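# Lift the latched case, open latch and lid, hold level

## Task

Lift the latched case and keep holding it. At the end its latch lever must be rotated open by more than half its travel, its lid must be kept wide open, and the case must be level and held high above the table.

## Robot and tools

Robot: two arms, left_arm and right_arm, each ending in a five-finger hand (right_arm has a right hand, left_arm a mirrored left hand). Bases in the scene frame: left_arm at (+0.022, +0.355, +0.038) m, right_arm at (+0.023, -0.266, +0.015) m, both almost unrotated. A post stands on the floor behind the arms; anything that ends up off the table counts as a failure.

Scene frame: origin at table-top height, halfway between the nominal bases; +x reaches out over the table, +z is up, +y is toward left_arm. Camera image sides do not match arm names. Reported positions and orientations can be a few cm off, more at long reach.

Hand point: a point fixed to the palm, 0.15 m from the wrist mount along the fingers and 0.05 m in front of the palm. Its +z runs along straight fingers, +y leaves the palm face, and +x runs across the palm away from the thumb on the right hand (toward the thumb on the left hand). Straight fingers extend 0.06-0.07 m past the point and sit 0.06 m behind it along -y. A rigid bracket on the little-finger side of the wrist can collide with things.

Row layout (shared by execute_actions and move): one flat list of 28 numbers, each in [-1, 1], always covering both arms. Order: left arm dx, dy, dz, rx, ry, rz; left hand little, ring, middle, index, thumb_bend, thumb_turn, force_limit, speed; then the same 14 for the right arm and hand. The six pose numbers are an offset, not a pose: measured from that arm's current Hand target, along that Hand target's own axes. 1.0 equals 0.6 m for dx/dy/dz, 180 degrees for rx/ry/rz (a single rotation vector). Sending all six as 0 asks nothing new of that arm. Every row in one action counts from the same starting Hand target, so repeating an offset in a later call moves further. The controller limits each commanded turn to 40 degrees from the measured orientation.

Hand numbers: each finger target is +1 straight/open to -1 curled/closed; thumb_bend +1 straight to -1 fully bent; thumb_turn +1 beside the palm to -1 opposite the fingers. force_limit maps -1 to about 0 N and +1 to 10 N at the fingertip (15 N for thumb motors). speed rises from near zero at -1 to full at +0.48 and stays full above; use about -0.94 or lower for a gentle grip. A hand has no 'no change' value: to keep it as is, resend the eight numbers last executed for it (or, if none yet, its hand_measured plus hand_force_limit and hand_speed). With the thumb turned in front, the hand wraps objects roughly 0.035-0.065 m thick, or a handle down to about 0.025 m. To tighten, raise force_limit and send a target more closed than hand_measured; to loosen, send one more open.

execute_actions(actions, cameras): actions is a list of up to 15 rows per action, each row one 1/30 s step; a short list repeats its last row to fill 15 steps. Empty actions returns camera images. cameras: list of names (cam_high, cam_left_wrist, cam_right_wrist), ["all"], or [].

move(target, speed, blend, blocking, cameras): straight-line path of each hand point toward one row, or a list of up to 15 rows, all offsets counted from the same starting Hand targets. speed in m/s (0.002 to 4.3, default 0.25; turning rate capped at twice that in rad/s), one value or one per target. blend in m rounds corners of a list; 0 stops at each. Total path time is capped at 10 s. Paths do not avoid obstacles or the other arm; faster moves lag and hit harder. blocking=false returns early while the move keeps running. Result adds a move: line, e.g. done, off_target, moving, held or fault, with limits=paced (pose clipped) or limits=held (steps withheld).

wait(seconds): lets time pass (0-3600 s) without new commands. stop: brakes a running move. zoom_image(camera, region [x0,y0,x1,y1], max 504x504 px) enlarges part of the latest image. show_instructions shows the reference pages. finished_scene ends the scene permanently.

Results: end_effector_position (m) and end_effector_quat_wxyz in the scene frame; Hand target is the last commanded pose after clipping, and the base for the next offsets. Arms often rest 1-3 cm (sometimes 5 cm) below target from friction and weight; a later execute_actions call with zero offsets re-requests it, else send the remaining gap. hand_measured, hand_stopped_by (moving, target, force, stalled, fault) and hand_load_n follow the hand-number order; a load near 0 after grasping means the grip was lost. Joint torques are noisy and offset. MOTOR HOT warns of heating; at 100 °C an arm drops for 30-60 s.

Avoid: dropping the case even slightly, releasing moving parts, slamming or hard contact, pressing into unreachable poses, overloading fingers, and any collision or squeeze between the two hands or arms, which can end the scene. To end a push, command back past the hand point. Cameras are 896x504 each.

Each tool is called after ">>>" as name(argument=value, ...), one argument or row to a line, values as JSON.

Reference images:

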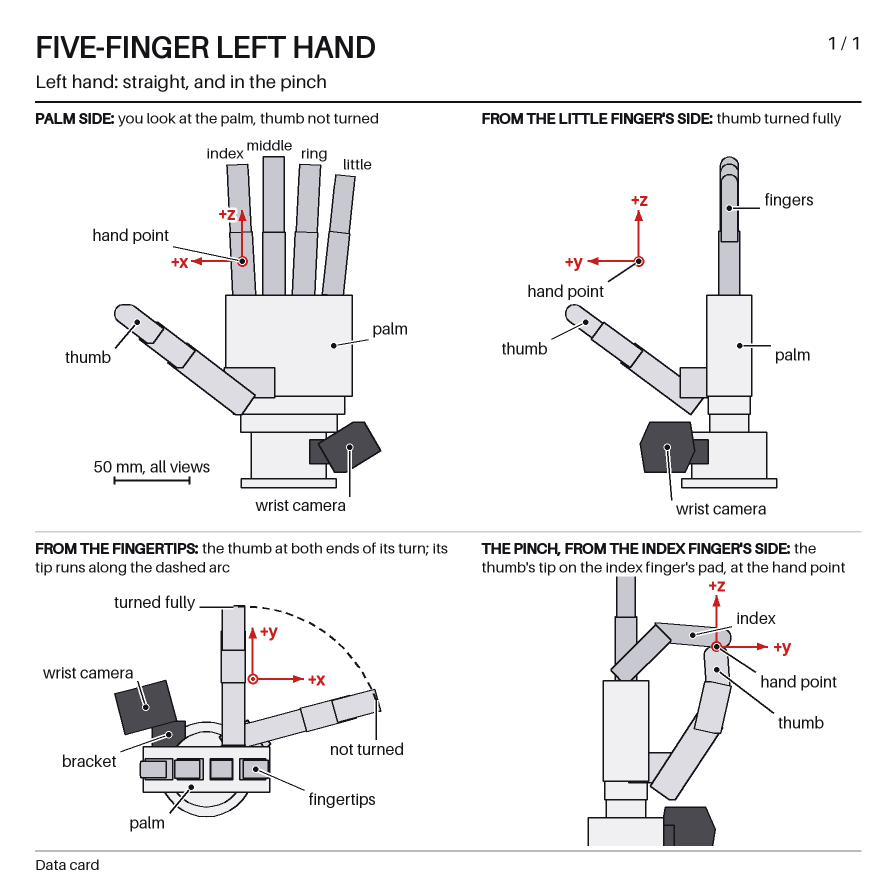

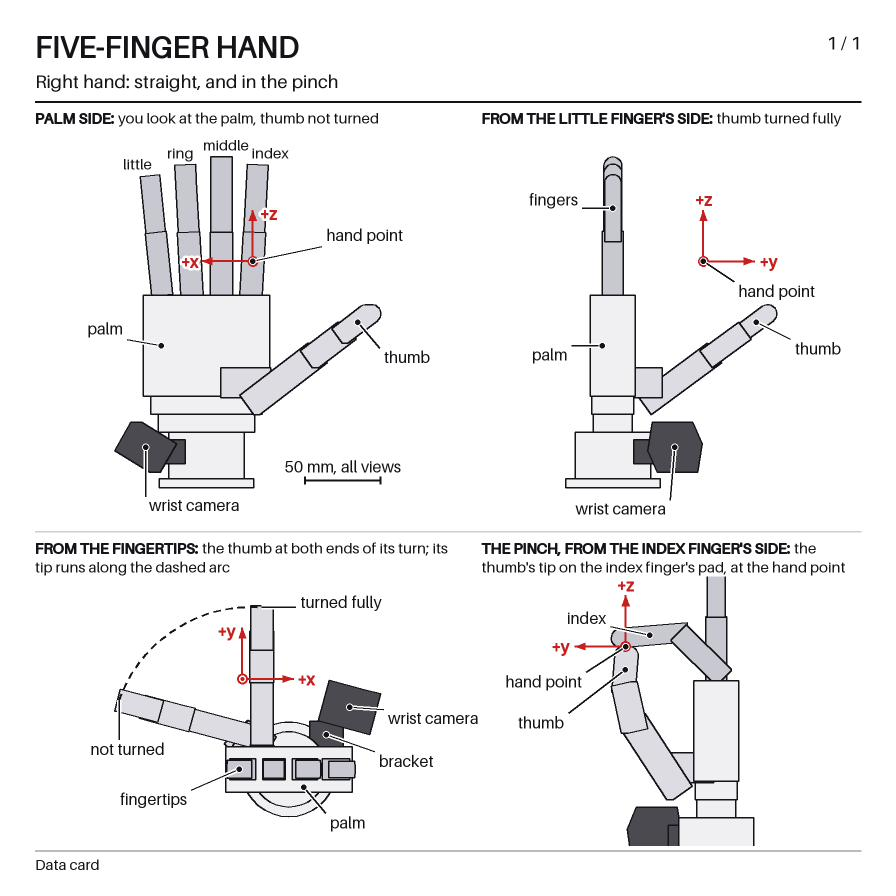

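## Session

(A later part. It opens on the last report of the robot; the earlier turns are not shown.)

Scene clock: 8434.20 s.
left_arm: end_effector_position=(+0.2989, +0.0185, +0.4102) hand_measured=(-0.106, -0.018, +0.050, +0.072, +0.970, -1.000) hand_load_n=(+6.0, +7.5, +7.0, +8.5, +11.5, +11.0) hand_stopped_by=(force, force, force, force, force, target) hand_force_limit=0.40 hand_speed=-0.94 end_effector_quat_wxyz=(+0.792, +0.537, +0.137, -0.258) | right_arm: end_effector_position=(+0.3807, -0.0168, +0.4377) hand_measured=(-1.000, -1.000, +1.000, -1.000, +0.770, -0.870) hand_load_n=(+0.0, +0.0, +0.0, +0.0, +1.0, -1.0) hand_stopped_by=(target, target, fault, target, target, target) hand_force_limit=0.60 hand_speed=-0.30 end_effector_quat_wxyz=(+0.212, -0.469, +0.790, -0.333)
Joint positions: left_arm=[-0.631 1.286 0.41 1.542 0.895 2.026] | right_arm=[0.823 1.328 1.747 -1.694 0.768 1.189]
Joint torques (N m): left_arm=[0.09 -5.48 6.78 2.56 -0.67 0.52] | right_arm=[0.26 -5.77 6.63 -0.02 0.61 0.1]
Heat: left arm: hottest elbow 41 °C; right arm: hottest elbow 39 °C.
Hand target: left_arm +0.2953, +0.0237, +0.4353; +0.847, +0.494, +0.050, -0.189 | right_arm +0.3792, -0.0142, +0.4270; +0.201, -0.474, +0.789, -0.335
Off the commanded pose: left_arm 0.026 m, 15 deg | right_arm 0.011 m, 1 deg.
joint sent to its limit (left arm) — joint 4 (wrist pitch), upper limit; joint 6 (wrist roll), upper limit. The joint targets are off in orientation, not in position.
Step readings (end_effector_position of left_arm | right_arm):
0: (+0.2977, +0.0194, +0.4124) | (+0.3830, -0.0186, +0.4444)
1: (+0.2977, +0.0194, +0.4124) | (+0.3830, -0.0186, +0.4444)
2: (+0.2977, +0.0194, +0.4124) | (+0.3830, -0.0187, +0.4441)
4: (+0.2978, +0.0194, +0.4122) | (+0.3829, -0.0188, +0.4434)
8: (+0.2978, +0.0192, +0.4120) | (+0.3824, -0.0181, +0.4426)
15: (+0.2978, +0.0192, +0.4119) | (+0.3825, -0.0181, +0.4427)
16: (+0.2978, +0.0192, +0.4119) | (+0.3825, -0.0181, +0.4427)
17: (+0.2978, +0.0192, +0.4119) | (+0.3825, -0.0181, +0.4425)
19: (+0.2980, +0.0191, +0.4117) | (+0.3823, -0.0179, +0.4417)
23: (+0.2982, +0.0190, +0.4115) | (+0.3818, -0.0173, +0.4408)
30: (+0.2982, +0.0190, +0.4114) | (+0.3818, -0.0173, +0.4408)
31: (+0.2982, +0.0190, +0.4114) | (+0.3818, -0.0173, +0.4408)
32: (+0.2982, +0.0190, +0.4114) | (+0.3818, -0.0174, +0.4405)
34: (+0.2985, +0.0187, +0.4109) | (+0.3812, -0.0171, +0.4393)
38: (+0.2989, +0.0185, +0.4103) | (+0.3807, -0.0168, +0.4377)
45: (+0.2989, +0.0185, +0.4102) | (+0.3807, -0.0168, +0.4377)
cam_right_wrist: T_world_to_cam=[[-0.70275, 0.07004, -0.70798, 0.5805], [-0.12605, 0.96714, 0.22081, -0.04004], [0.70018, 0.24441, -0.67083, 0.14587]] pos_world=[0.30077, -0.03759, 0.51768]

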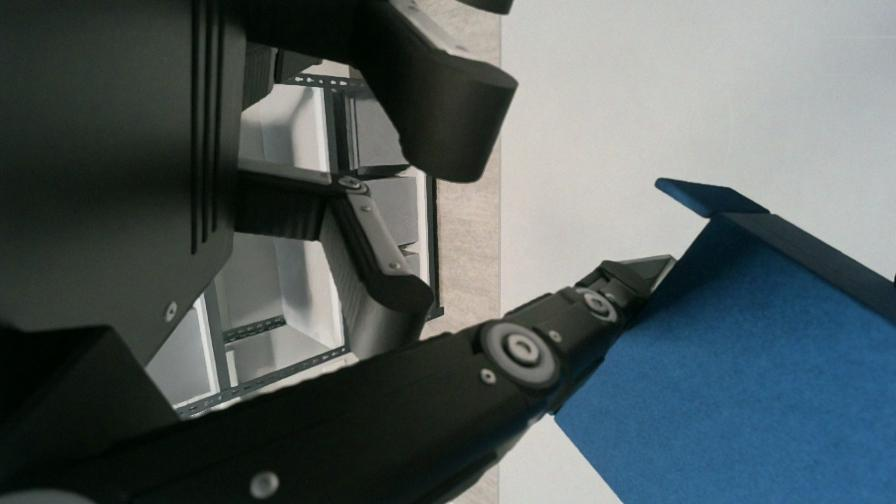

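>>> execute_actions(
  actions=[
    [[0,0,0,0,0,0,-0.7,-0.7,-0.6,-0.6,0.6,-1,0.4,-0.94,0,0.0018,0.0055,0,0,0,-1,-1,1,-1,0.73,-0.87,0.6,-0.3]],
    [[0,0,0,0,0,0,-0.7,-0.7,-0.6,-0.6,0.6,-1,0.4,-0.94,0,0.0018,0.0055,0,0,0,-1,-1,1,-1,0.69,-0.87,0.6,-0.3]],
    [[0,0,0,0,0,0,-0.7,-0.7,-0.6,-0.6,0.6,-1,0.4,-0.94,0,0.0018,0.0055,0,0,0,-1,-1,1,-1,0.65,-0.87,0.6,-0.3]],
  ],
  cameras=["cam_right_wrist","cam_left_wrist"],
)

>>> zoom_image(
  camera="cam_right_wrist",
  region=[560, 120, 760, 320],
)

Scene clock: 8439.70 s.
left_arm: end_effector_position=(+0.3016, +0.0167, +0.4058) hand_measured=(-0.106, -0.018, +0.050, +0.072, +0.970, -1.000) hand_load_n=(+5.5, +7.5, +7.0, +9.0, +11.5, +11.0) hand_stopped_by=(force, force, force, force, force, target) hand_force_limit=0.40 hand_speed=-0.94 end_effector_quat_wxyz=(+0.787, +0.537, +0.147, -0.266) | right_arm: end_effector_position=(+0.3791, -0.0170, +0.4297) hand_measured=(-1.000, -1.000, +1.000, -1.000, +0.652, -0.870) hand_load_n=(+0.0, +0.0, +0.0, +0.0, +2.5, +0.0) hand_stopped_by=(target, target, fault, target, target, target) hand_force_limit=0.60 hand_speed=-0.30 end_effector_quat_wxyz=(+0.211, -0.471, +0.790, -0.331)
Joint positions: left_arm=[-0.631 1.292 0.41 1.534 0.894 2.012] | right_arm=[0.823 1.317 1.715 -1.676 0.763 1.189]
Joint torques (N m): left_arm=[0.21 -5.71 6.71 2.82 -0.71 0.63] | right_arm=[-0.85 -5.48 6.41 0.64 0.66 -0.05]
Heat: left arm: hottest elbow 41 °C; right arm: hottest elbow 39 °C.
Hand target: left_arm +0.2954, +0.0237, +0.4353; +0.847, +0.494, +0.050, -0.189 | right_arm +0.3834, -0.0166, +0.4179; +0.201, -0.474, +0.789, -0.335
Off the commanded pose: left_arm 0.031 m, 16 deg | right_arm 0.012 m, 1 deg.
joint sent to its limit (left arm) — joint 4 (wrist pitch), upper limit; joint 6 (wrist roll), upper limit. The joint targets are off in orientation, not in position.
Step readings (end_effector_position of left_arm | right_arm):
0: (+0.2989, +0.0185, +0.4102) | (+0.3807, -0.0168, +0.4377)
1: (+0.2989, +0.0185, +0.4102) | (+0.3807, -0.0168, +0.4377)
2: (+0.2989, +0.0185, +0.4102) | (+0.3806, -0.0169, +0.4375)
4: (+0.2993, +0.0182, +0.4096) | (+0.3799, -0.0174, +0.4362)
8: (+0.2997, +0.0178, +0.4085) | (+0.3794, -0.0177, +0.4348)
15: (+0.2997, +0.0178, +0.4085) | (+0.3794, -0.0177, +0.4348)
16: (+0.2997, +0.0178, +0.4085) | (+0.3794, -0.0177, +0.4348)
17: (+0.2998, +0.0177, +0.4085) | (+0.3793, -0.0177, +0.4345)
19: (+0.3001, +0.0175, +0.4078) | (+0.3790, -0.0177, +0.4332)
23: (+0.3005, +0.0172, +0.4071) | (+0.3788, -0.0178, +0.4321)
30: (+0.3006, +0.0171, +0.4070) | (+0.3790, -0.0176, +0.4322)
31: (+0.3006, +0.0171, +0.4070) | (+0.3791, -0.0176, +0.4320)
32: (+0.3006, +0.0171, +0.4069) | (+0.3792, -0.0174, +0.4319)
34: (+0.3012, +0.0170, +0.4064) | (+0.3789, -0.0172, +0.4308)
38: (+0.3016, +0.0168, +0.4058) | (+0.3789, -0.0172, +0.4296)
45: (+0.3016, +0.0167, +0.4058) | (+0.3791, -0.0170, +0.4297)
cam_left_wrist: T_world_to_cam=[[-0.40251, -0.32178, -0.857, 0.46628], [0.79649, 0.33834, -0.50113, -0.04568], [0.45121, -0.8843, 0.12011, -0.05722]] pos_world=[0.24989, 0.11489, 0.38358]
cam_right_wrist: T_world_to_cam=[[-0.70609, 0.06994, -0.70466, 0.57354], [-0.12673, 0.96656, 0.22292, -0.0389], [0.69669, 0.2467, -0.67362, 0.14422]] pos_world=[0.29957, -0.03809, 0.50998]
Images, in order (width x height): cam_left_wrist 896x504, cam_right_wrist 896x504.

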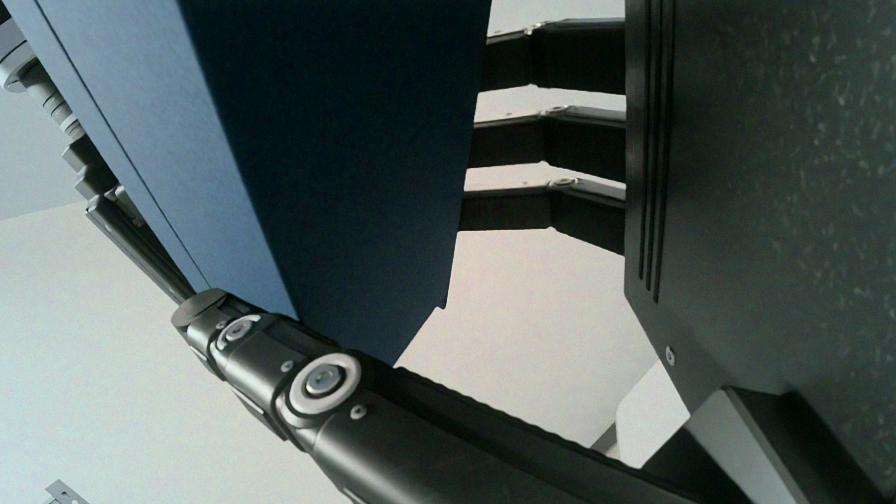

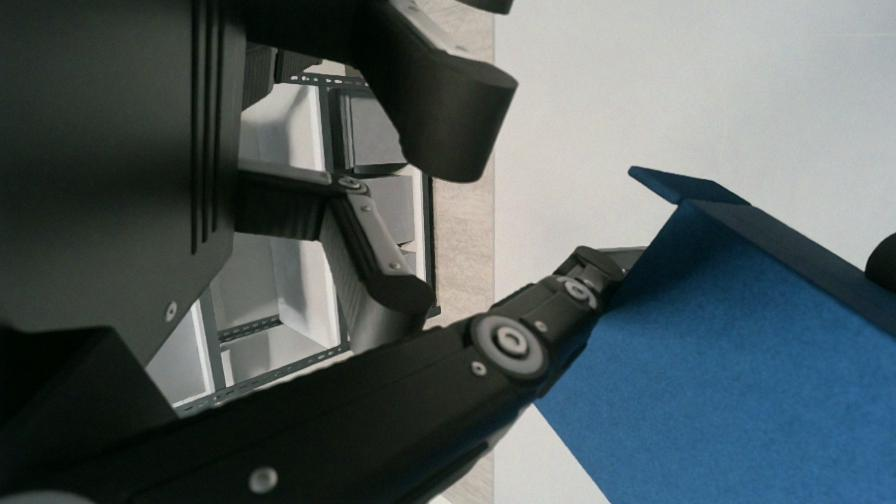

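Scaled by 2.520 from the camera's image (finer frame: 1280x720).

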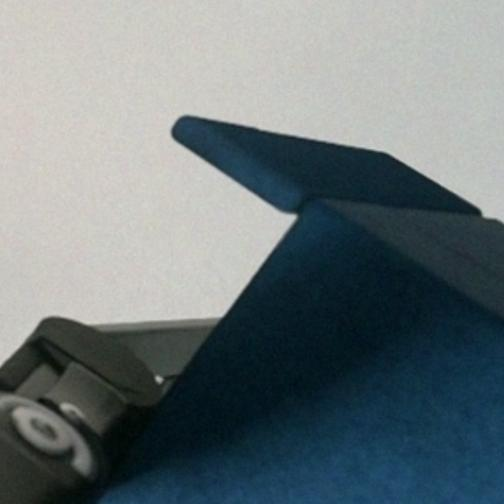

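>>> execute_actions(
  actions=[
    [[0,0,0,0,0,0,-0.7,-0.7,-0.6,-0.6,0.6,-1,0.4,-0.94,0.0003,0.001,0.0085,0,0,0,-1,-1,1,-1,0.62,-0.87,0.6,-0.6]],
    [[0,0,0,0,0,0,-0.7,-0.7,-0.6,-0.6,0.6,-1,0.4,-0.94,0.0003,0.001,0.0085,0,0,0,-1,-1,1,-1,0.59,-0.87,0.6,-0.6]],
    [[0,0,0,0,0,0,-0.7,-0.7,-0.6,-0.6,0.6,-1,0.4,-0.94,0.0003,0.001,0.0085,0,0,0,-1,-1,1,-1,0.56,-0.87,0.6,-0.6]],
  ],
  cameras=["cam_right_wrist","cam_left_wrist"],
)

>>> zoom_image(
  camera="cam_right_wrist",
  region=[540, 120, 740, 320],
)

Scene clock: 8448.57 s.
left_arm: end_effector_position=(+0.3038, +0.0166, +0.4043) hand_measured=(-0.106, -0.018, +0.050, +0.072, +0.970, -1.000) hand_load_n=(+6.0, +7.0, +6.5, +9.0, +11.5, +12.5) hand_stopped_by=(force, force, force, force, force, target) hand_force_limit=0.40 hand_speed=-0.94 end_effector_quat_wxyz=(+0.787, +0.535, +0.153, -0.268) | right_arm: end_effector_position=(+0.3813, -0.0150, +0.4177) hand_measured=(-1.000, -1.000, +1.000, -1.000, +0.562, -0.870) hand_load_n=(+0.0, +0.0, +0.0, +0.0, +3.5, +0.0) hand_stopped_by=(target, target, fault, target, target, target) hand_force_limit=0.60 hand_speed=-0.60 end_effector_quat_wxyz=(+0.214, -0.475, +0.789, -0.327)
Joint positions: left_arm=[-0.631 1.294 0.41 1.531 0.887 2.006] | right_arm=[0.818 1.305 1.67 -1.624 0.752 1.168]
Joint torques (N m): left_arm=[0.03 -6.42 6.64 2.96 -0.48 0.74] | right_arm=[-2.55 -5.19 6.74 0.81 0.78 -0.14]
Heat: left arm: hottest elbow 41 °C; right arm: hottest elbow 39 °C.
Hand target: left_arm +0.2953, +0.0237, +0.4353; +0.847, +0.494, +0.050, -0.189 | right_arm +0.3918, -0.0215, +0.4060; +0.201, -0.474, +0.789, -0.335
Off the commanded pose: left_arm 0.033 m, 17 deg | right_arm 0.017 m, 2 deg.
joint sent to its limit (left arm) — joint 4 (wrist pitch), upper limit; joint 6 (wrist roll), upper limit. The joint targets are off in orientation, not in position.
Step readings (end_effector_position of left_arm | right_arm):
0: (+0.3016, +0.0167, +0.4058) | (+0.3791, -0.0170, +0.4297)
1: (+0.3016, +0.0167, +0.4058) | (+0.3791, -0.0170, +0.4297)
2: (+0.3016, +0.0167, +0.4057) | (+0.3795, -0.0166, +0.4295)
4: (+0.3020, +0.0166, +0.4053) | (+0.3795, -0.0161, +0.4282)
8: (+0.3025, +0.0163, +0.4045) | (+0.3797, -0.0158, +0.4269)
15: (+0.3025, +0.0164, +0.4045) | (+0.3798, -0.0158, +0.4271)
16: (+0.3025, +0.0164, +0.4045) | (+0.3798, -0.0157, +0.4270)
17: (+0.3027, +0.0164, +0.4046) | (+0.3800, -0.0156, +0.4268)
19: (+0.3028, +0.0165, +0.4046) | (+0.3800, -0.0153, +0.4253)
23: (+0.3029, +0.0165, +0.4046) | (+0.3803, -0.0150, +0.4228)
30: (+0.3029, +0.0165, +0.4046) | (+0.3805, -0.0150, +0.4227)
31: (+0.3029, +0.0165, +0.4046) | (+0.3805, -0.0149, +0.4226)
32: (+0.3030, +0.0166, +0.4046) | (+0.3807, -0.0147, +0.4222)
34: (+0.3035, +0.0166, +0.4044) | (+0.3809, -0.0147, +0.4207)
38: (+0.3037, +0.0166, +0.4043) | (+0.3812, -0.0150, +0.4178)
45: (+0.3038, +0.0166, +0.4043) | (+0.3813, -0.0150, +0.4177)
cam_left_wrist: T_world_to_cam=[[-0.41213, -0.32299, -0.85196, 0.46684], [0.78916, 0.34081, -0.51096, -0.04188], [0.45539, -0.88291, 0.11443, -0.05715]] pos_world=[0.25147, 0.1146, 0.38287]
cam_right_wrist: T_world_to_cam=[[-0.70769, 0.06613, -0.70342, 0.56661], [-0.13842, 0.96334, 0.22983, -0.03642], [0.69283, 0.26002, -0.67259, 0.13536]] pos_world=[0.30216, -0.03758, 0.49798]
Images, in order (width x height): cam_left_wrist 896x504, cam_right_wrist 896x504.

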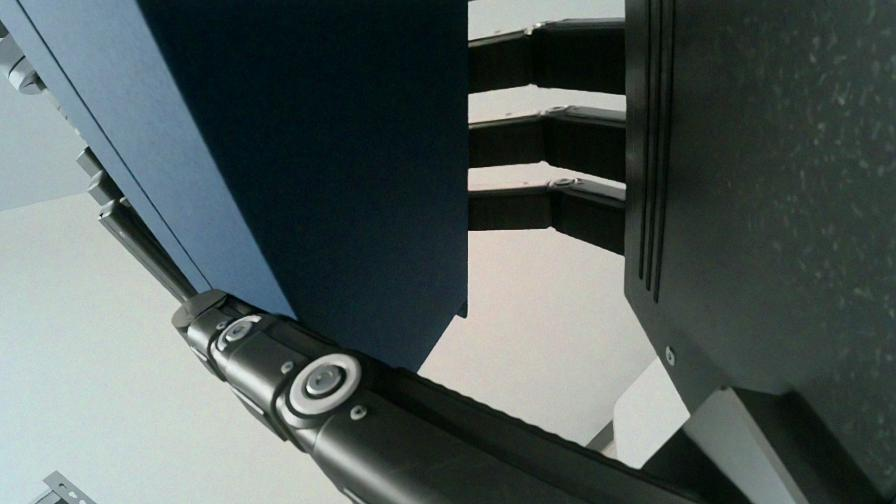

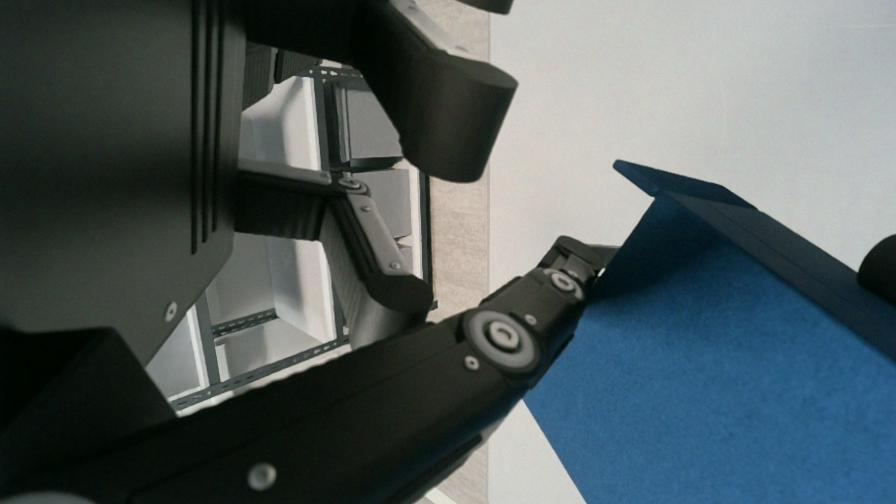

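Scaled by 2.520 from the camera's image (finer frame: 1280x720).

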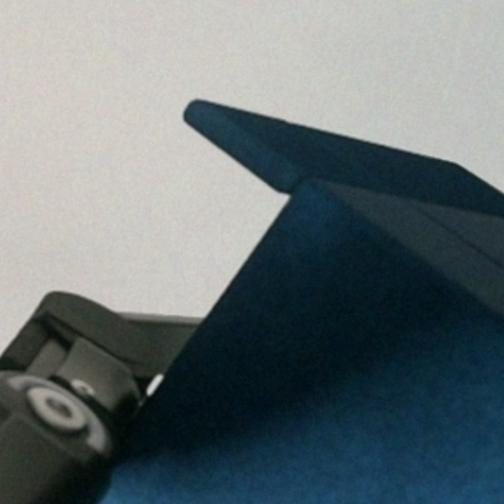

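>>> move(
  target=[
    [0,0,0,0,0,0,-0.7,-0.7,-0.6,-0.6,0.6,-1,0.4,-0.94,0,-0.03,-0.045,0,0,0,-1,-1,1,-1,0.7,-0.87,0.6,-0.6],
    [0,0,0,0,0,0,-0.7,-0.7,-0.6,-0.6,0.6,-1,0.4,-0.94,0,-0.16,-0.165,0,0,0,-1,-1,1,-1,0.9,-0.87,0.6,-0.6],
  ],
  speed=0.08,
  cameras=["cam_right_wrist","cam_high"],
)

>>> zoom_image(
  camera="cam_high",
  region=[410, 30, 510, 130],
)

>>> zoom_image(
  camera="cam_right_wrist",
  region=[640, 160, 840, 360],
)

Scene clock: 8580.57 s.
left_arm: end_effector_position=(+0.2986, +0.0197, +0.4123) hand_measured=(-0.106, -0.018, +0.050, +0.072, +0.970, -1.000) hand_load_n=(+6.0, +7.0, +6.0, +8.0, +11.5, +11.0) hand_stopped_by=(force, force, force, force, force, target) hand_force_limit=0.40 hand_speed=-0.94 end_effector_quat_wxyz=(+0.796, +0.536, +0.131, -0.248) | right_arm: end_effector_position=(+0.3853, -0.0152, +0.5338) hand_measured=(-1.000, -1.000, +1.000, -1.000, +0.900, -0.870) hand_load_n=(+0.0, +0.0, +0.0, +0.0, +0.0, +0.0) hand_stopped_by=(target, target, fault, target, target, target) hand_force_limit=0.60 hand_speed=-0.60 end_effector_quat_wxyz=(+0.284, -0.489, +0.760, -0.321)
Joint positions: left_arm=[-0.631 1.287 0.41 1.545 0.89 2.049] | right_arm=[0.808 1.342 1.997 -1.694 0.746 1.01]
Joint torques (N m): left_arm=[0.21 -5.71 6.89 2.33 -0.37 0.25] | right_arm=[-1.26 -5.36 10.04 0.16 0.54 -0.12]
Heat: left arm: hottest elbow 41 °C; right arm: hottest elbow 37 °C.
Hand target: left_arm +0.2954, +0.0236, +0.4352; +0.847, +0.494, +0.050, -0.189 | right_arm +0.3878, -0.0194, +0.5439; +0.201, -0.474, +0.789, -0.335
Off the commanded pose: left_arm 0.024 m, 14 deg | right_arm 0.011 m, 10 deg.
joint sent to its limit (left arm) — joint 4 (wrist pitch), upper limit; joint 6 (wrist roll), upper limit. The joint targets are off in orientation, not in position.
joint sent to its limit (right arm) — joint 4 (wrist pitch), lower limit. The joint targets are off in orientation, not in position.
move: off_target (right_arm); target 2's new numbers were sent with right_arm's hand 0.011 m and 10 deg from that target
cam_right_wrist: T_world_to_cam=[[-0.63301, 0.03787, -0.77322, 0.65909], [-0.25827, 0.93125, 0.25705, -0.03116], [0.72979, 0.36241, -0.57971, 0.14846]] pos_world=[0.30082, -0.04975, 0.60369]
Images, in order (width x height): cam_high 896x504, cam_right_wrist 896x504.

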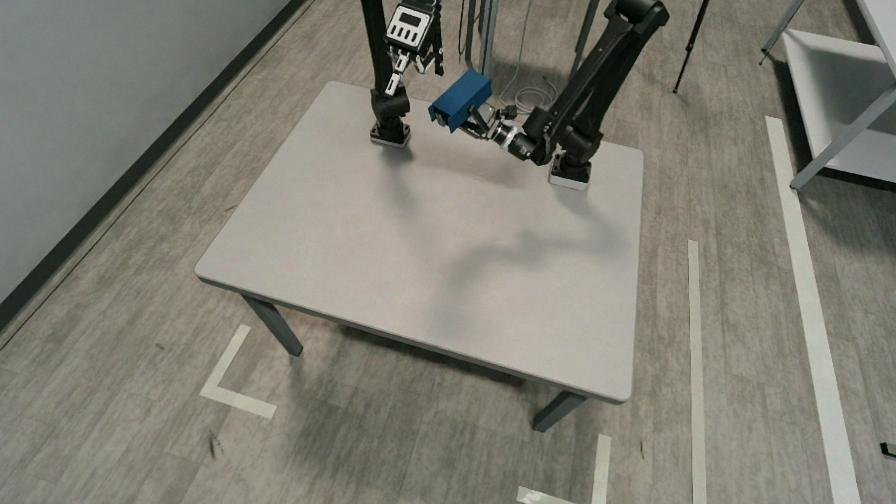

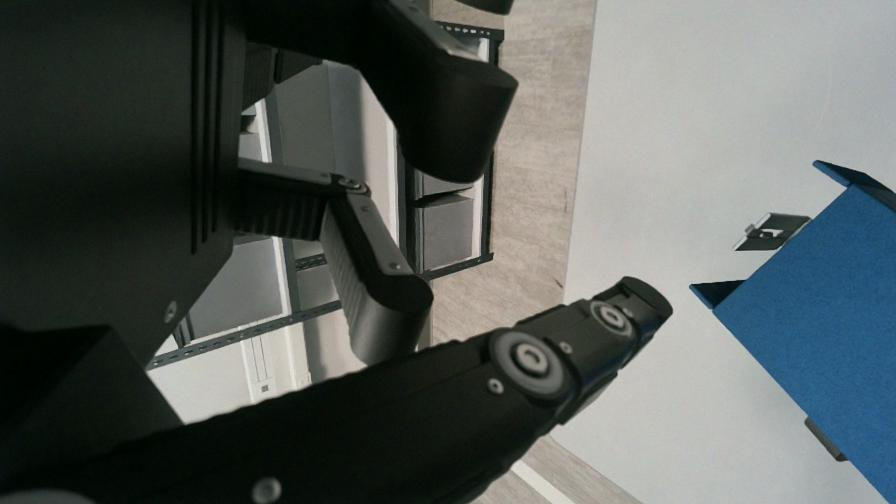

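Scaled by 5.040 from the camera's image (finer frame: 1280x720).

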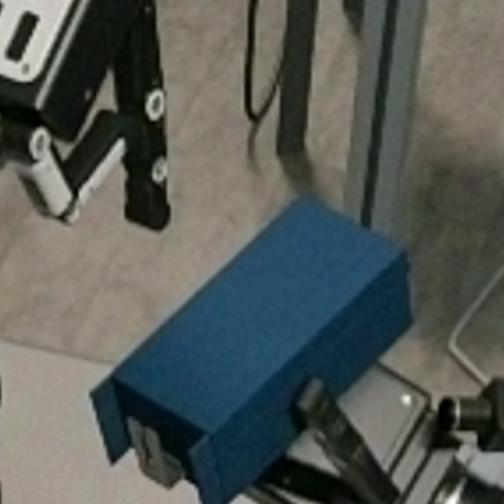

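Scaled by 2.520 from the camera's image (finer frame: 1280x720).

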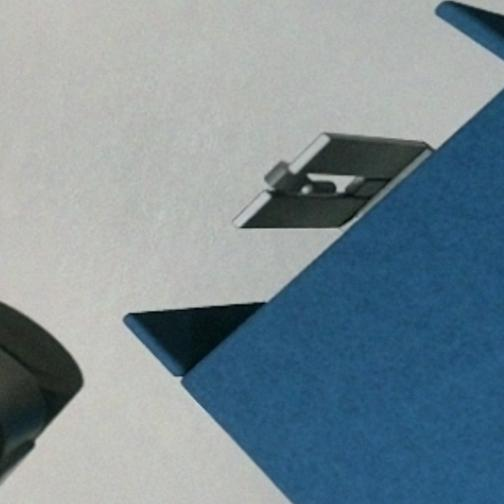

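>>> move(
  target=[
    [0,0,0,0,0,0,-0.7,-0.7,-0.6,-0.6,0.6,-1,0.4,-0.94,0.2557,-0.1065,0.1193,0,0,0,-1,-1,1,-1,0.9,-0.87,0.6,0.2],
    [0,0,0,0,0,0,-0.7,-0.7,-0.6,-0.6,0.6,-1,0.4,-0.94,0.2557,-0.1065,0.1193,0.1852,-0.4913,-0.1986,-1,-1,1,-1,0.2,1,0.6,0.2],
  ],
  speed=0.2,
  blend=0.02,
)

Scene clock: 8598.17 s.
left_arm: end_effector_position=(+0.2986, +0.0197, +0.4123) hand_measured=(-0.106, -0.018, +0.050, +0.072, +0.970, -1.000) hand_load_n=(+6.0, +7.0, +6.0, +8.5, +11.5, +11.0) hand_stopped_by=(force, force, force, force, force, target) hand_force_limit=0.40 hand_speed=-0.94 end_effector_quat_wxyz=(+0.796, +0.536, +0.131, -0.248) | right_arm: end_effector_position=(+0.4019, -0.1963, +0.5361) hand_measured=(-1.000, -1.000, +1.000, -1.000, +0.200, +1.000) hand_load_n=(+0.0, +0.0, -0.5, +0.5, +0.0, -0.5) hand_stopped_by=(target, target, fault, target, target, target) hand_force_limit=0.60 hand_speed=0.20 end_effector_quat_wxyz=(+0.690, -0.694, +0.153, -0.140)
Joint positions: left_arm=[-0.631 1.287 0.41 1.545 0.89 2.049] | right_arm=[-0.335 1.088 1.336 -0.369 -1.5 -0.105]
Joint torques (N m): left_arm=[0.15 -5.54 6.83 2.29 -0.37 0.23] | right_arm=[-1.55 -4.66 8.73 1.43 -0.17 0.13]
Heat: left arm: hottest elbow 41 °C; right arm: hottest elbow 39 °C.
Hand target: left_arm +0.2954, +0.0236, +0.4352; +0.847, +0.494, +0.050, -0.189 | right_arm +0.4002, -0.2000, +0.5402; +0.690, -0.692, +0.151, -0.149
Off the commanded pose: left_arm 0.023 m, 14 deg | right_arm 0.006 m, 1 deg.
joint sent to its limit (left arm) — joint 4 (wrist pitch), upper limit; joint 6 (wrist roll), upper limit. The joint targets are off in orientation, not in position.
move: done

>>> move(
  target=[0,0,0,0,0,0,-0.7,-0.7,-0.6,-0.6,0.6,-1,0.4,-0.94,-0.1473,0.1083,0.2352,0,0,0,-1,-1,1,-1,0.2,1,0.6,0.2],
  speed=0.1,
  cameras=["cam_right_wrist"],
)

>>> zoom_image(
  camera="cam_right_wrist",
  region=[450, 250, 650, 450],
)

Scene clock: 8606.00 s.
left_arm: end_effector_position=(+0.2986, +0.0197, +0.4123) hand_measured=(-0.106, -0.018, +0.050, +0.072, +0.970, -1.000) hand_load_n=(+6.5, +7.5, +6.0, +8.0, +11.5, +11.0) hand_stopped_by=(force, force, force, force, force, target) hand_force_limit=0.40 hand_speed=-0.94 end_effector_quat_wxyz=(+0.796, +0.536, +0.131, -0.248) | right_arm: end_effector_position=(+0.3821, -0.0380, +0.4660) hand_measured=(-1.000, -1.000, +1.000, -1.000, +0.200, +1.000) hand_load_n=(+0.0, +0.0, -0.5, +0.0, +0.0, +0.0) hand_stopped_by=(target, target, fault, target, target, target) hand_force_limit=0.60 hand_speed=0.20 end_effector_quat_wxyz=(+0.684, -0.697, +0.160, -0.144)
Joint positions: left_arm=[-0.631 1.287 0.41 1.545 0.89 2.049] | right_arm=[0.144 0.947 1.052 -0.148 -1.005 -0.017]
Joint torques (N m): left_arm=[0.09 -5.66 6.89 2.4 -0.36 0.25] | right_arm=[0.26 -3.55 9.4 1.92 0.08 0.13]
Heat: left arm: hottest elbow 41 °C; right arm: hottest elbow 39 °C.
Hand target: left_arm +0.2954, +0.0236, +0.4352; +0.847, +0.494, +0.050, -0.189 | right_arm +0.3781, -0.0350, +0.4751; +0.690, -0.692, +0.151, -0.149
Off the commanded pose: left_arm 0.023 m, 14 deg | right_arm 0.010 m, 1 deg.
joint sent to its limit (left arm) — joint 4 (wrist pitch), upper limit; joint 6 (wrist roll), upper limit. The joint targets are off in orientation, not in position.
move: done
cam_right_wrist: T_world_to_cam=[[0.2363, -0.12298, -0.96387, 0.35615], [-0.96245, -0.16599, -0.21477, 0.45396], [-0.13358, 0.97843, -0.15758, 0.27636]] pos_world=[0.38967, -0.15125, 0.48433]

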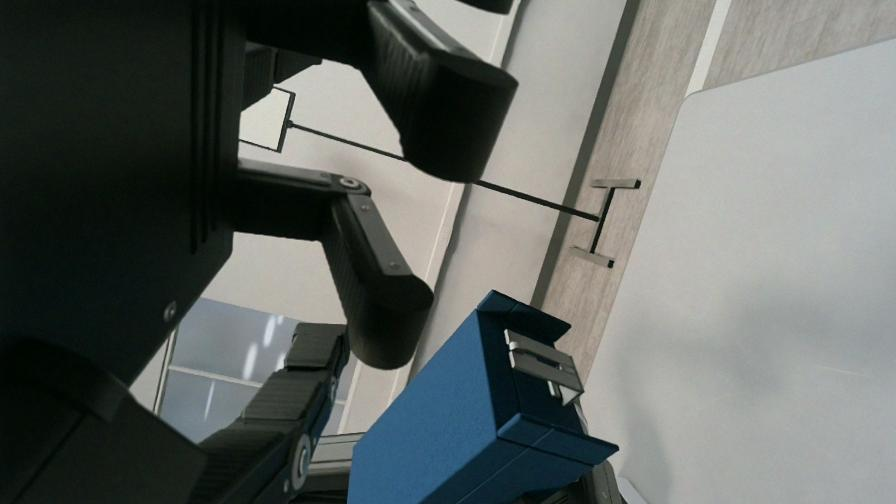

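Scaled by 2.520 from the camera's image (finer frame: 1280x720).

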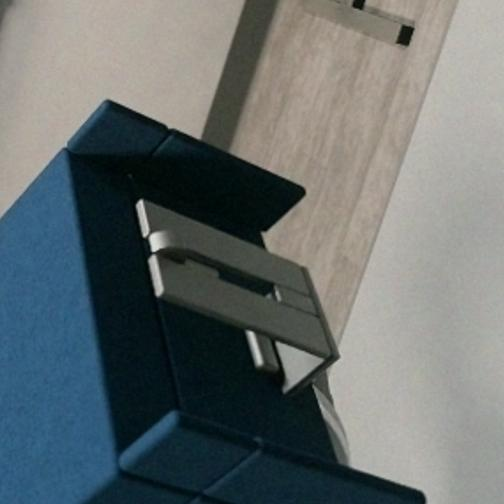

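>>> zoom_image(
  camera="cam_right_wrist",
  region=[495, 320, 595, 420],
)

Scaled by 5.040 from the camera's image (finer frame: 1280x720).

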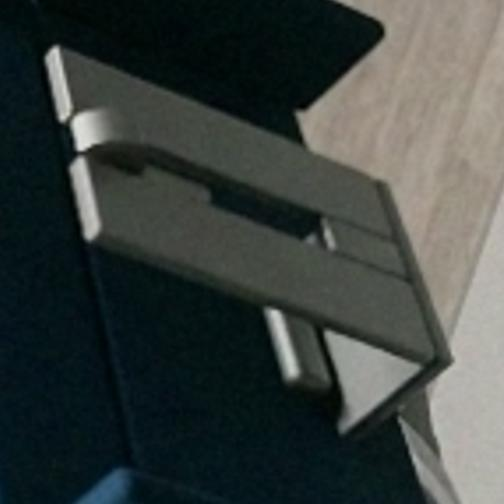

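>>> zoom_image(
  camera="cam_right_wrist",
  region=[540, 370, 680, 504],
)

Scaled by 3.600 from the camera's image (finer frame: 1280x720).

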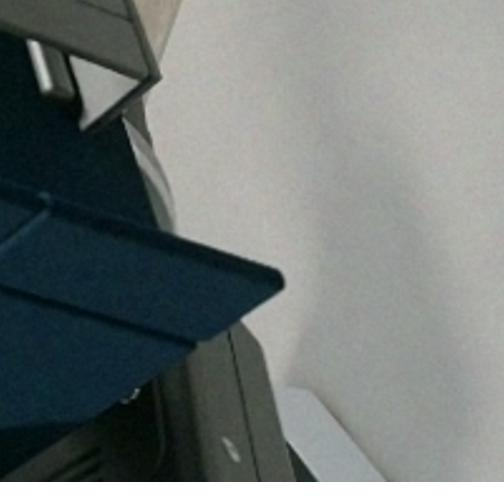

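>>> move(
  target=[0,0,0,0,0,0,-0.7,-0.7,-0.6,-0.6,0.6,-1,0.4,-0.94,0.0638,0.0233,0.0528,0,0,0,-1,-1,1,-1,0.2,1,0.6,0.2],
  speed=0.1,
  cameras=["cam_right_wrist"],
)

>>> zoom_image(
  camera="cam_right_wrist",
  region=[430, 380, 550, 500],
)

Scene clock: 8659.93 s.
left_arm: end_effector_position=(+0.2986, +0.0197, +0.4123) hand_measured=(-0.106, -0.018, +0.050, +0.072, +0.970, -1.000) hand_load_n=(+6.5, +7.0, +6.0, +8.5, +12.0, +11.0) hand_stopped_by=(force, force, force, force, force, target) hand_force_limit=0.40 hand_speed=-0.94 end_effector_quat_wxyz=(+0.796, +0.536, +0.131, -0.248) | right_arm: end_effector_position=(+0.4256, -0.0284, +0.4317) hand_measured=(-1.000, -1.000, +1.000, -1.000, +0.200, +1.000) hand_load_n=(+0.0, +0.0, +0.0, +0.0, +0.0, +0.0) hand_stopped_by=(target, target, fault, target, target, target) hand_force_limit=0.60 hand_speed=0.20 end_effector_quat_wxyz=(+0.679, -0.701, +0.173, -0.134)
Joint positions: left_arm=[-0.631 1.287 0.41 1.545 0.89 2.049] | right_arm=[0.156 1.069 1.052 -0.059 -0.988 -0.017]
Joint torques (N m): left_arm=[0.21 -5.54 6.94 2.39 -0.36 0.24] | right_arm=[0.73 -4.78 12.68 1.8 0.01 0.15]
Heat: left arm: hottest elbow 41 °C; right arm: hottest elbow 39 °C.
Hand target: left_arm +0.2954, +0.0236, +0.4352; +0.847, +0.494, +0.050, -0.189 | right_arm +0.4261, -0.0221, +0.4608; +0.690, -0.692, +0.151, -0.149
Off the commanded pose: left_arm 0.023 m, 14 deg | right_arm 0.030 m, 3 deg.
joint sent to its limit (left arm) — joint 4 (wrist pitch), upper limit; joint 6 (wrist roll), upper limit. The joint targets are off in orientation, not in position.
move: off_target (right_arm)
cam_right_wrist: T_world_to_cam=[[0.20298, -0.1292, -0.97062, 0.33089], [-0.96997, -0.16221, -0.18125, 0.47885], [-0.13402, 0.97826, -0.15824, 0.26789]] pos_world=[0.4332, -0.14164, 0.45036]

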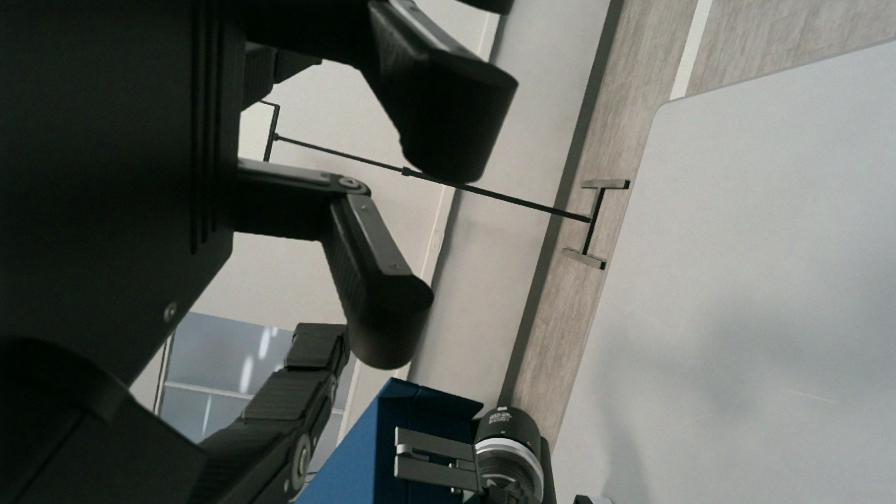

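Scaled by 4.200 from the camera's image (finer frame: 1280x720).

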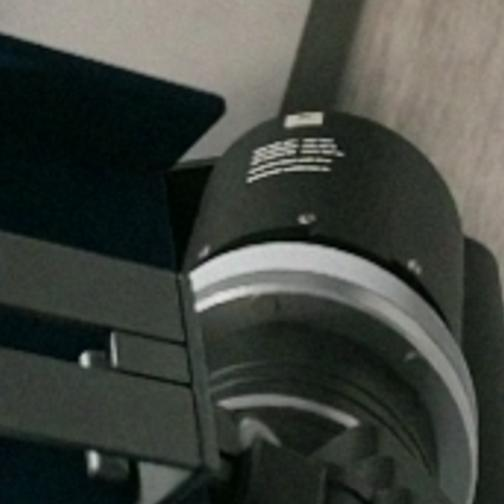

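>>> wait(
  seconds=0,
  cameras=["all"],
)

Scene clock: 8685.03 s.
left_arm: end_effector_position=(+0.2986, +0.0197, +0.4123) hand_measured=(-0.106, -0.018, +0.050, +0.072, +0.970, -1.000) hand_load_n=(+6.0, +7.5, +6.0, +8.5, +12.0, +11.0) hand_stopped_by=(force, force, force, force, force, target) hand_force_limit=0.40 hand_speed=-0.94 end_effector_quat_wxyz=(+0.796, +0.536, +0.131, -0.248) | right_arm: end_effector_position=(+0.4256, -0.0284, +0.4317) hand_measured=(-1.000, -1.000, +1.000, -1.000, +0.200, +1.000) hand_load_n=(+0.0, +0.0, +0.0, +0.0, +0.0, +0.0) hand_stopped_by=(target, target, fault, target, target, target) hand_force_limit=0.60 hand_speed=0.20 end_effector_quat_wxyz=(+0.679, -0.701, +0.173, -0.134)
Joint positions: left_arm=[-0.631 1.287 0.41 1.545 0.89 2.049] | right_arm=[0.156 1.069 1.052 -0.059 -0.988 -0.016]
Joint torques (N m): left_arm=[0.44 -5.42 6.93 2.36 -0.38 0.23] | right_arm=[0.79 -4.84 12.66 1.81 0.02 0.12]
Heat: left arm: hottest elbow 41 °C; right arm: hottest elbow 40 °C.
Hand target: left_arm +0.2954, +0.0236, +0.4352; +0.847, +0.494, +0.050, -0.189 | right_arm +0.4261, -0.0221, +0.4608; +0.690, -0.692, +0.152, -0.149
Off the commanded pose: left_arm 0.023 m, 14 deg | right_arm 0.030 m, 3 deg.
cam_left_wrist: T_world_to_cam=[[-0.35671, -0.34009, -0.87011, 0.4638], [0.81292, 0.34596, -0.46849, -0.0596], [0.46035, -0.87444, 0.15306, -0.07064]] pos_world=[0.24641, 0.11659, 0.38645]
cam_right_wrist: T_world_to_cam=[[0.20265, -0.12902, -0.97071, 0.3311], [-0.97002, -0.16221, -0.18095, 0.47873], [-0.13411, 0.97828, -0.15803, 0.26783]] pos_world=[0.4332, -0.14164, 0.45036]

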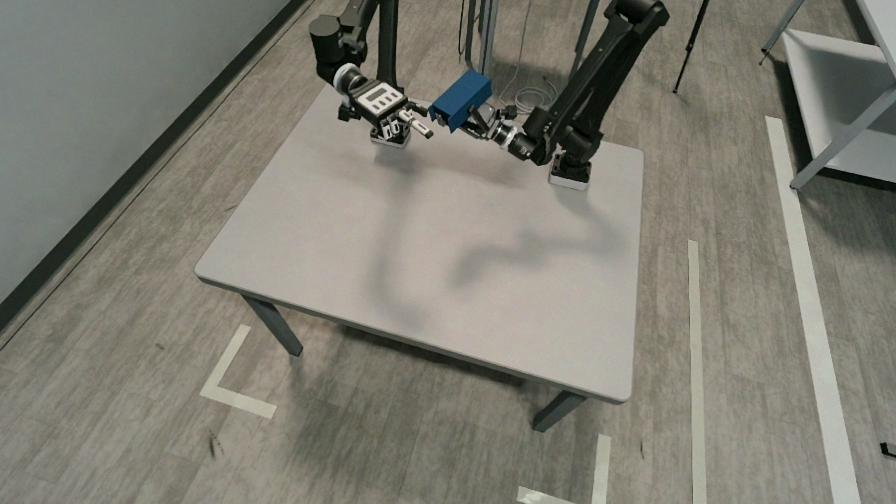

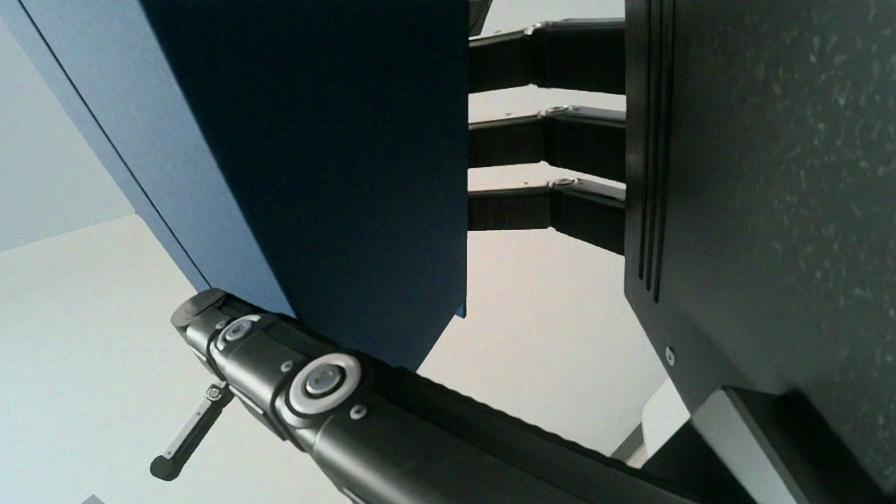

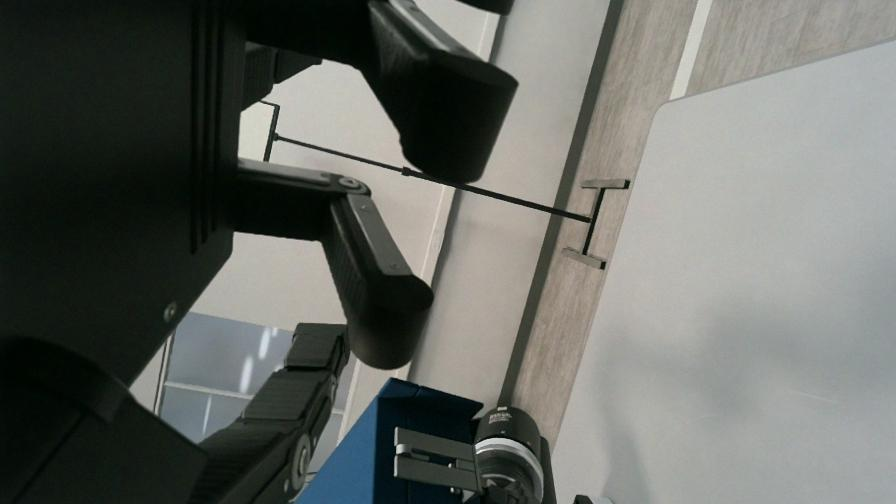

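>>> zoom_image(
  camera="cam_right_wrist",
  region=[360, 374, 520, 504],
)

>>> zoom_image(
  camera="cam_high",
  region=[400, 50, 540, 160],
)

Scaled by 3.150 from the camera's image (finer frame: 1280x720).

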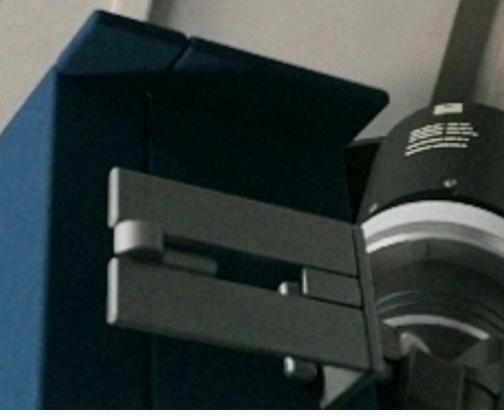

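Scaled by 3.600 from the camera's image (finer frame: 1280x720).

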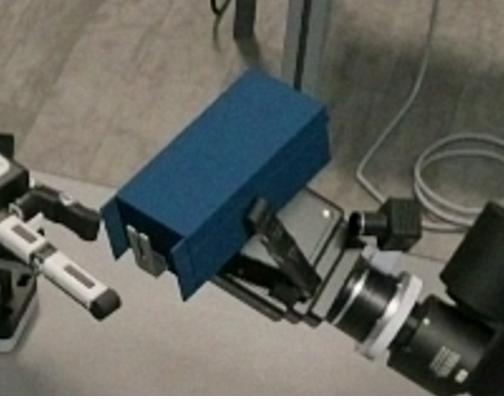

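>>> move(
  target=[
    [0,0,0,0,0,0,-0.7,-0.7,-0.6,-0.6,0.6,-1,0.4,-0.94,0.187,0,-0.277,0,0,0,-1,-1,1,-1,0.2,1,0.6,0.2],
    [0,0,0,0,0,0,-0.7,-0.7,-0.6,-0.6,0.6,-1,0.4,-0.94,0.187,0,-0.277,0.199,-0.181,0.181,-1,-1,1,-1,0.2,1,0.6,0.2],
    [0,0,0,0,0,0,-0.7,-0.7,-0.6,-0.6,0.6,-1,0.4,-0.94,0.187,0,-0.277,0.398,-0.363,0.363,-1,-1,1,-1,0.2,1,0.6,0.2],
  ],
  speed=[0.15,0.3,0.3],
  cameras=["all"],
)

Scene clock: 8829.97 s.
left_arm: end_effector_position=(+0.2986, +0.0197, +0.4123) hand_measured=(-0.106, -0.018, +0.050, +0.072, +0.970, -1.000) hand_load_n=(+6.0, +7.5, +6.0, +8.0, +11.5, +11.0) hand_stopped_by=(force, force, force, force, force, target) hand_force_limit=0.40 hand_speed=-0.94 end_effector_quat_wxyz=(+0.796, +0.536, +0.131, -0.248) | right_arm: end_effector_position=(+0.4542, -0.2183, +0.4545) hand_measured=(-1.000, -1.000, +1.000, -1.000, +0.200, +1.000) hand_load_n=(+0.0, +0.0, +0.0, +0.0, +0.0, +0.0) hand_stopped_by=(target, target, fault, target, target, target) hand_force_limit=0.60 hand_speed=0.20 end_effector_quat_wxyz=(+0.622, -0.467, +0.531, +0.337)
Joint positions: left_arm=[-0.631 1.287 0.41 1.545 0.89 2.049] | right_arm=[-0.339 1.375 1.247 -0.502 -1.571 0.715]
Joint torques (N m): left_arm=[0.26 -5.48 6.89 2.29 -0.36 0.26] | right_arm=[-0.32 -7.3 10.67 0.09 -0.6 0.18]
Heat: left arm: hottest elbow 41 °C; right arm: hottest elbow 44 °C.
Hand target: left_arm +0.2954, +0.0236, +0.4352; +0.847, +0.494, +0.050, -0.189 | right_arm +0.4592, -0.2199, +0.4610; +0.791, -0.280, +0.317, +0.443
Off the commanded pose: left_arm 0.023 m, 14 deg | right_arm 0.008 m, 90 deg; orientation clipped.
joint sent to its limit (left arm) — joint 4 (wrist pitch), upper limit; joint 6 (wrist roll), upper limit. The joint targets are off in orientation, not in position.
joint sent to its limit (right arm) — joint 5 (wrist yaw), lower limit. The joint targets are off in orientation, not in position.
move: off_target (right_arm); limits=paced
cam_left_wrist: T_world_to_cam=[[-0.35671, -0.34009, -0.87011, 0.4638], [0.81292, 0.34596, -0.46849, -0.0596], [0.46035, -0.87444, 0.15306, -0.07064]] pos_world=[0.24641, 0.11659, 0.38645]
cam_right_wrist: T_world_to_cam=[[-0.81465, 0.30921, -0.49065, 0.66243], [-0.57851, -0.37357, 0.7251, -0.15589], [0.04091, 0.87455, 0.48321, 0.06747]] pos_world=[0.4467, -0.32208, 0.40546]

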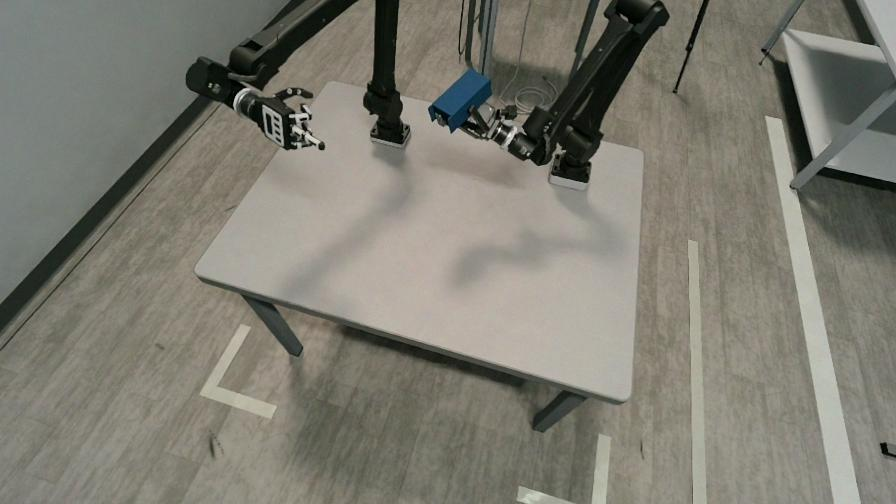

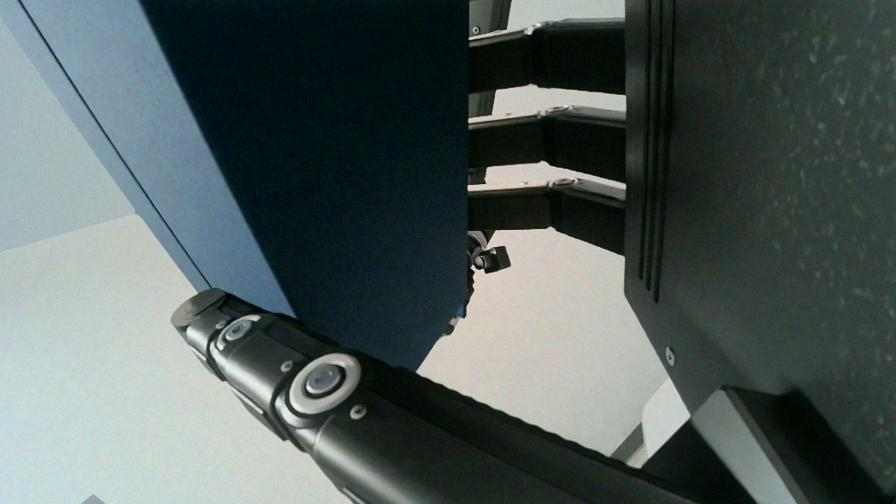

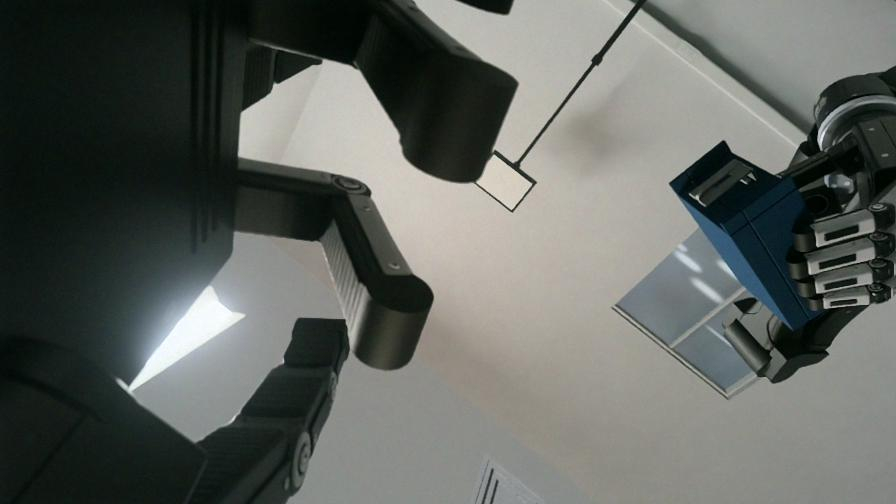

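>>> zoom_image(
  camera="cam_right_wrist",
  region=[650, 120, 860, 340],
)

Scaled by 2.291 from the camera's image (finer frame: 1280x720).

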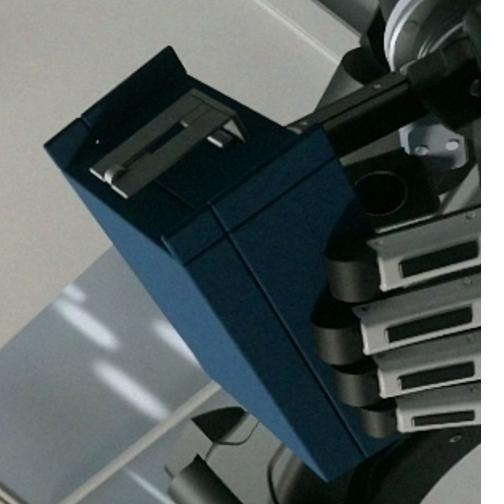

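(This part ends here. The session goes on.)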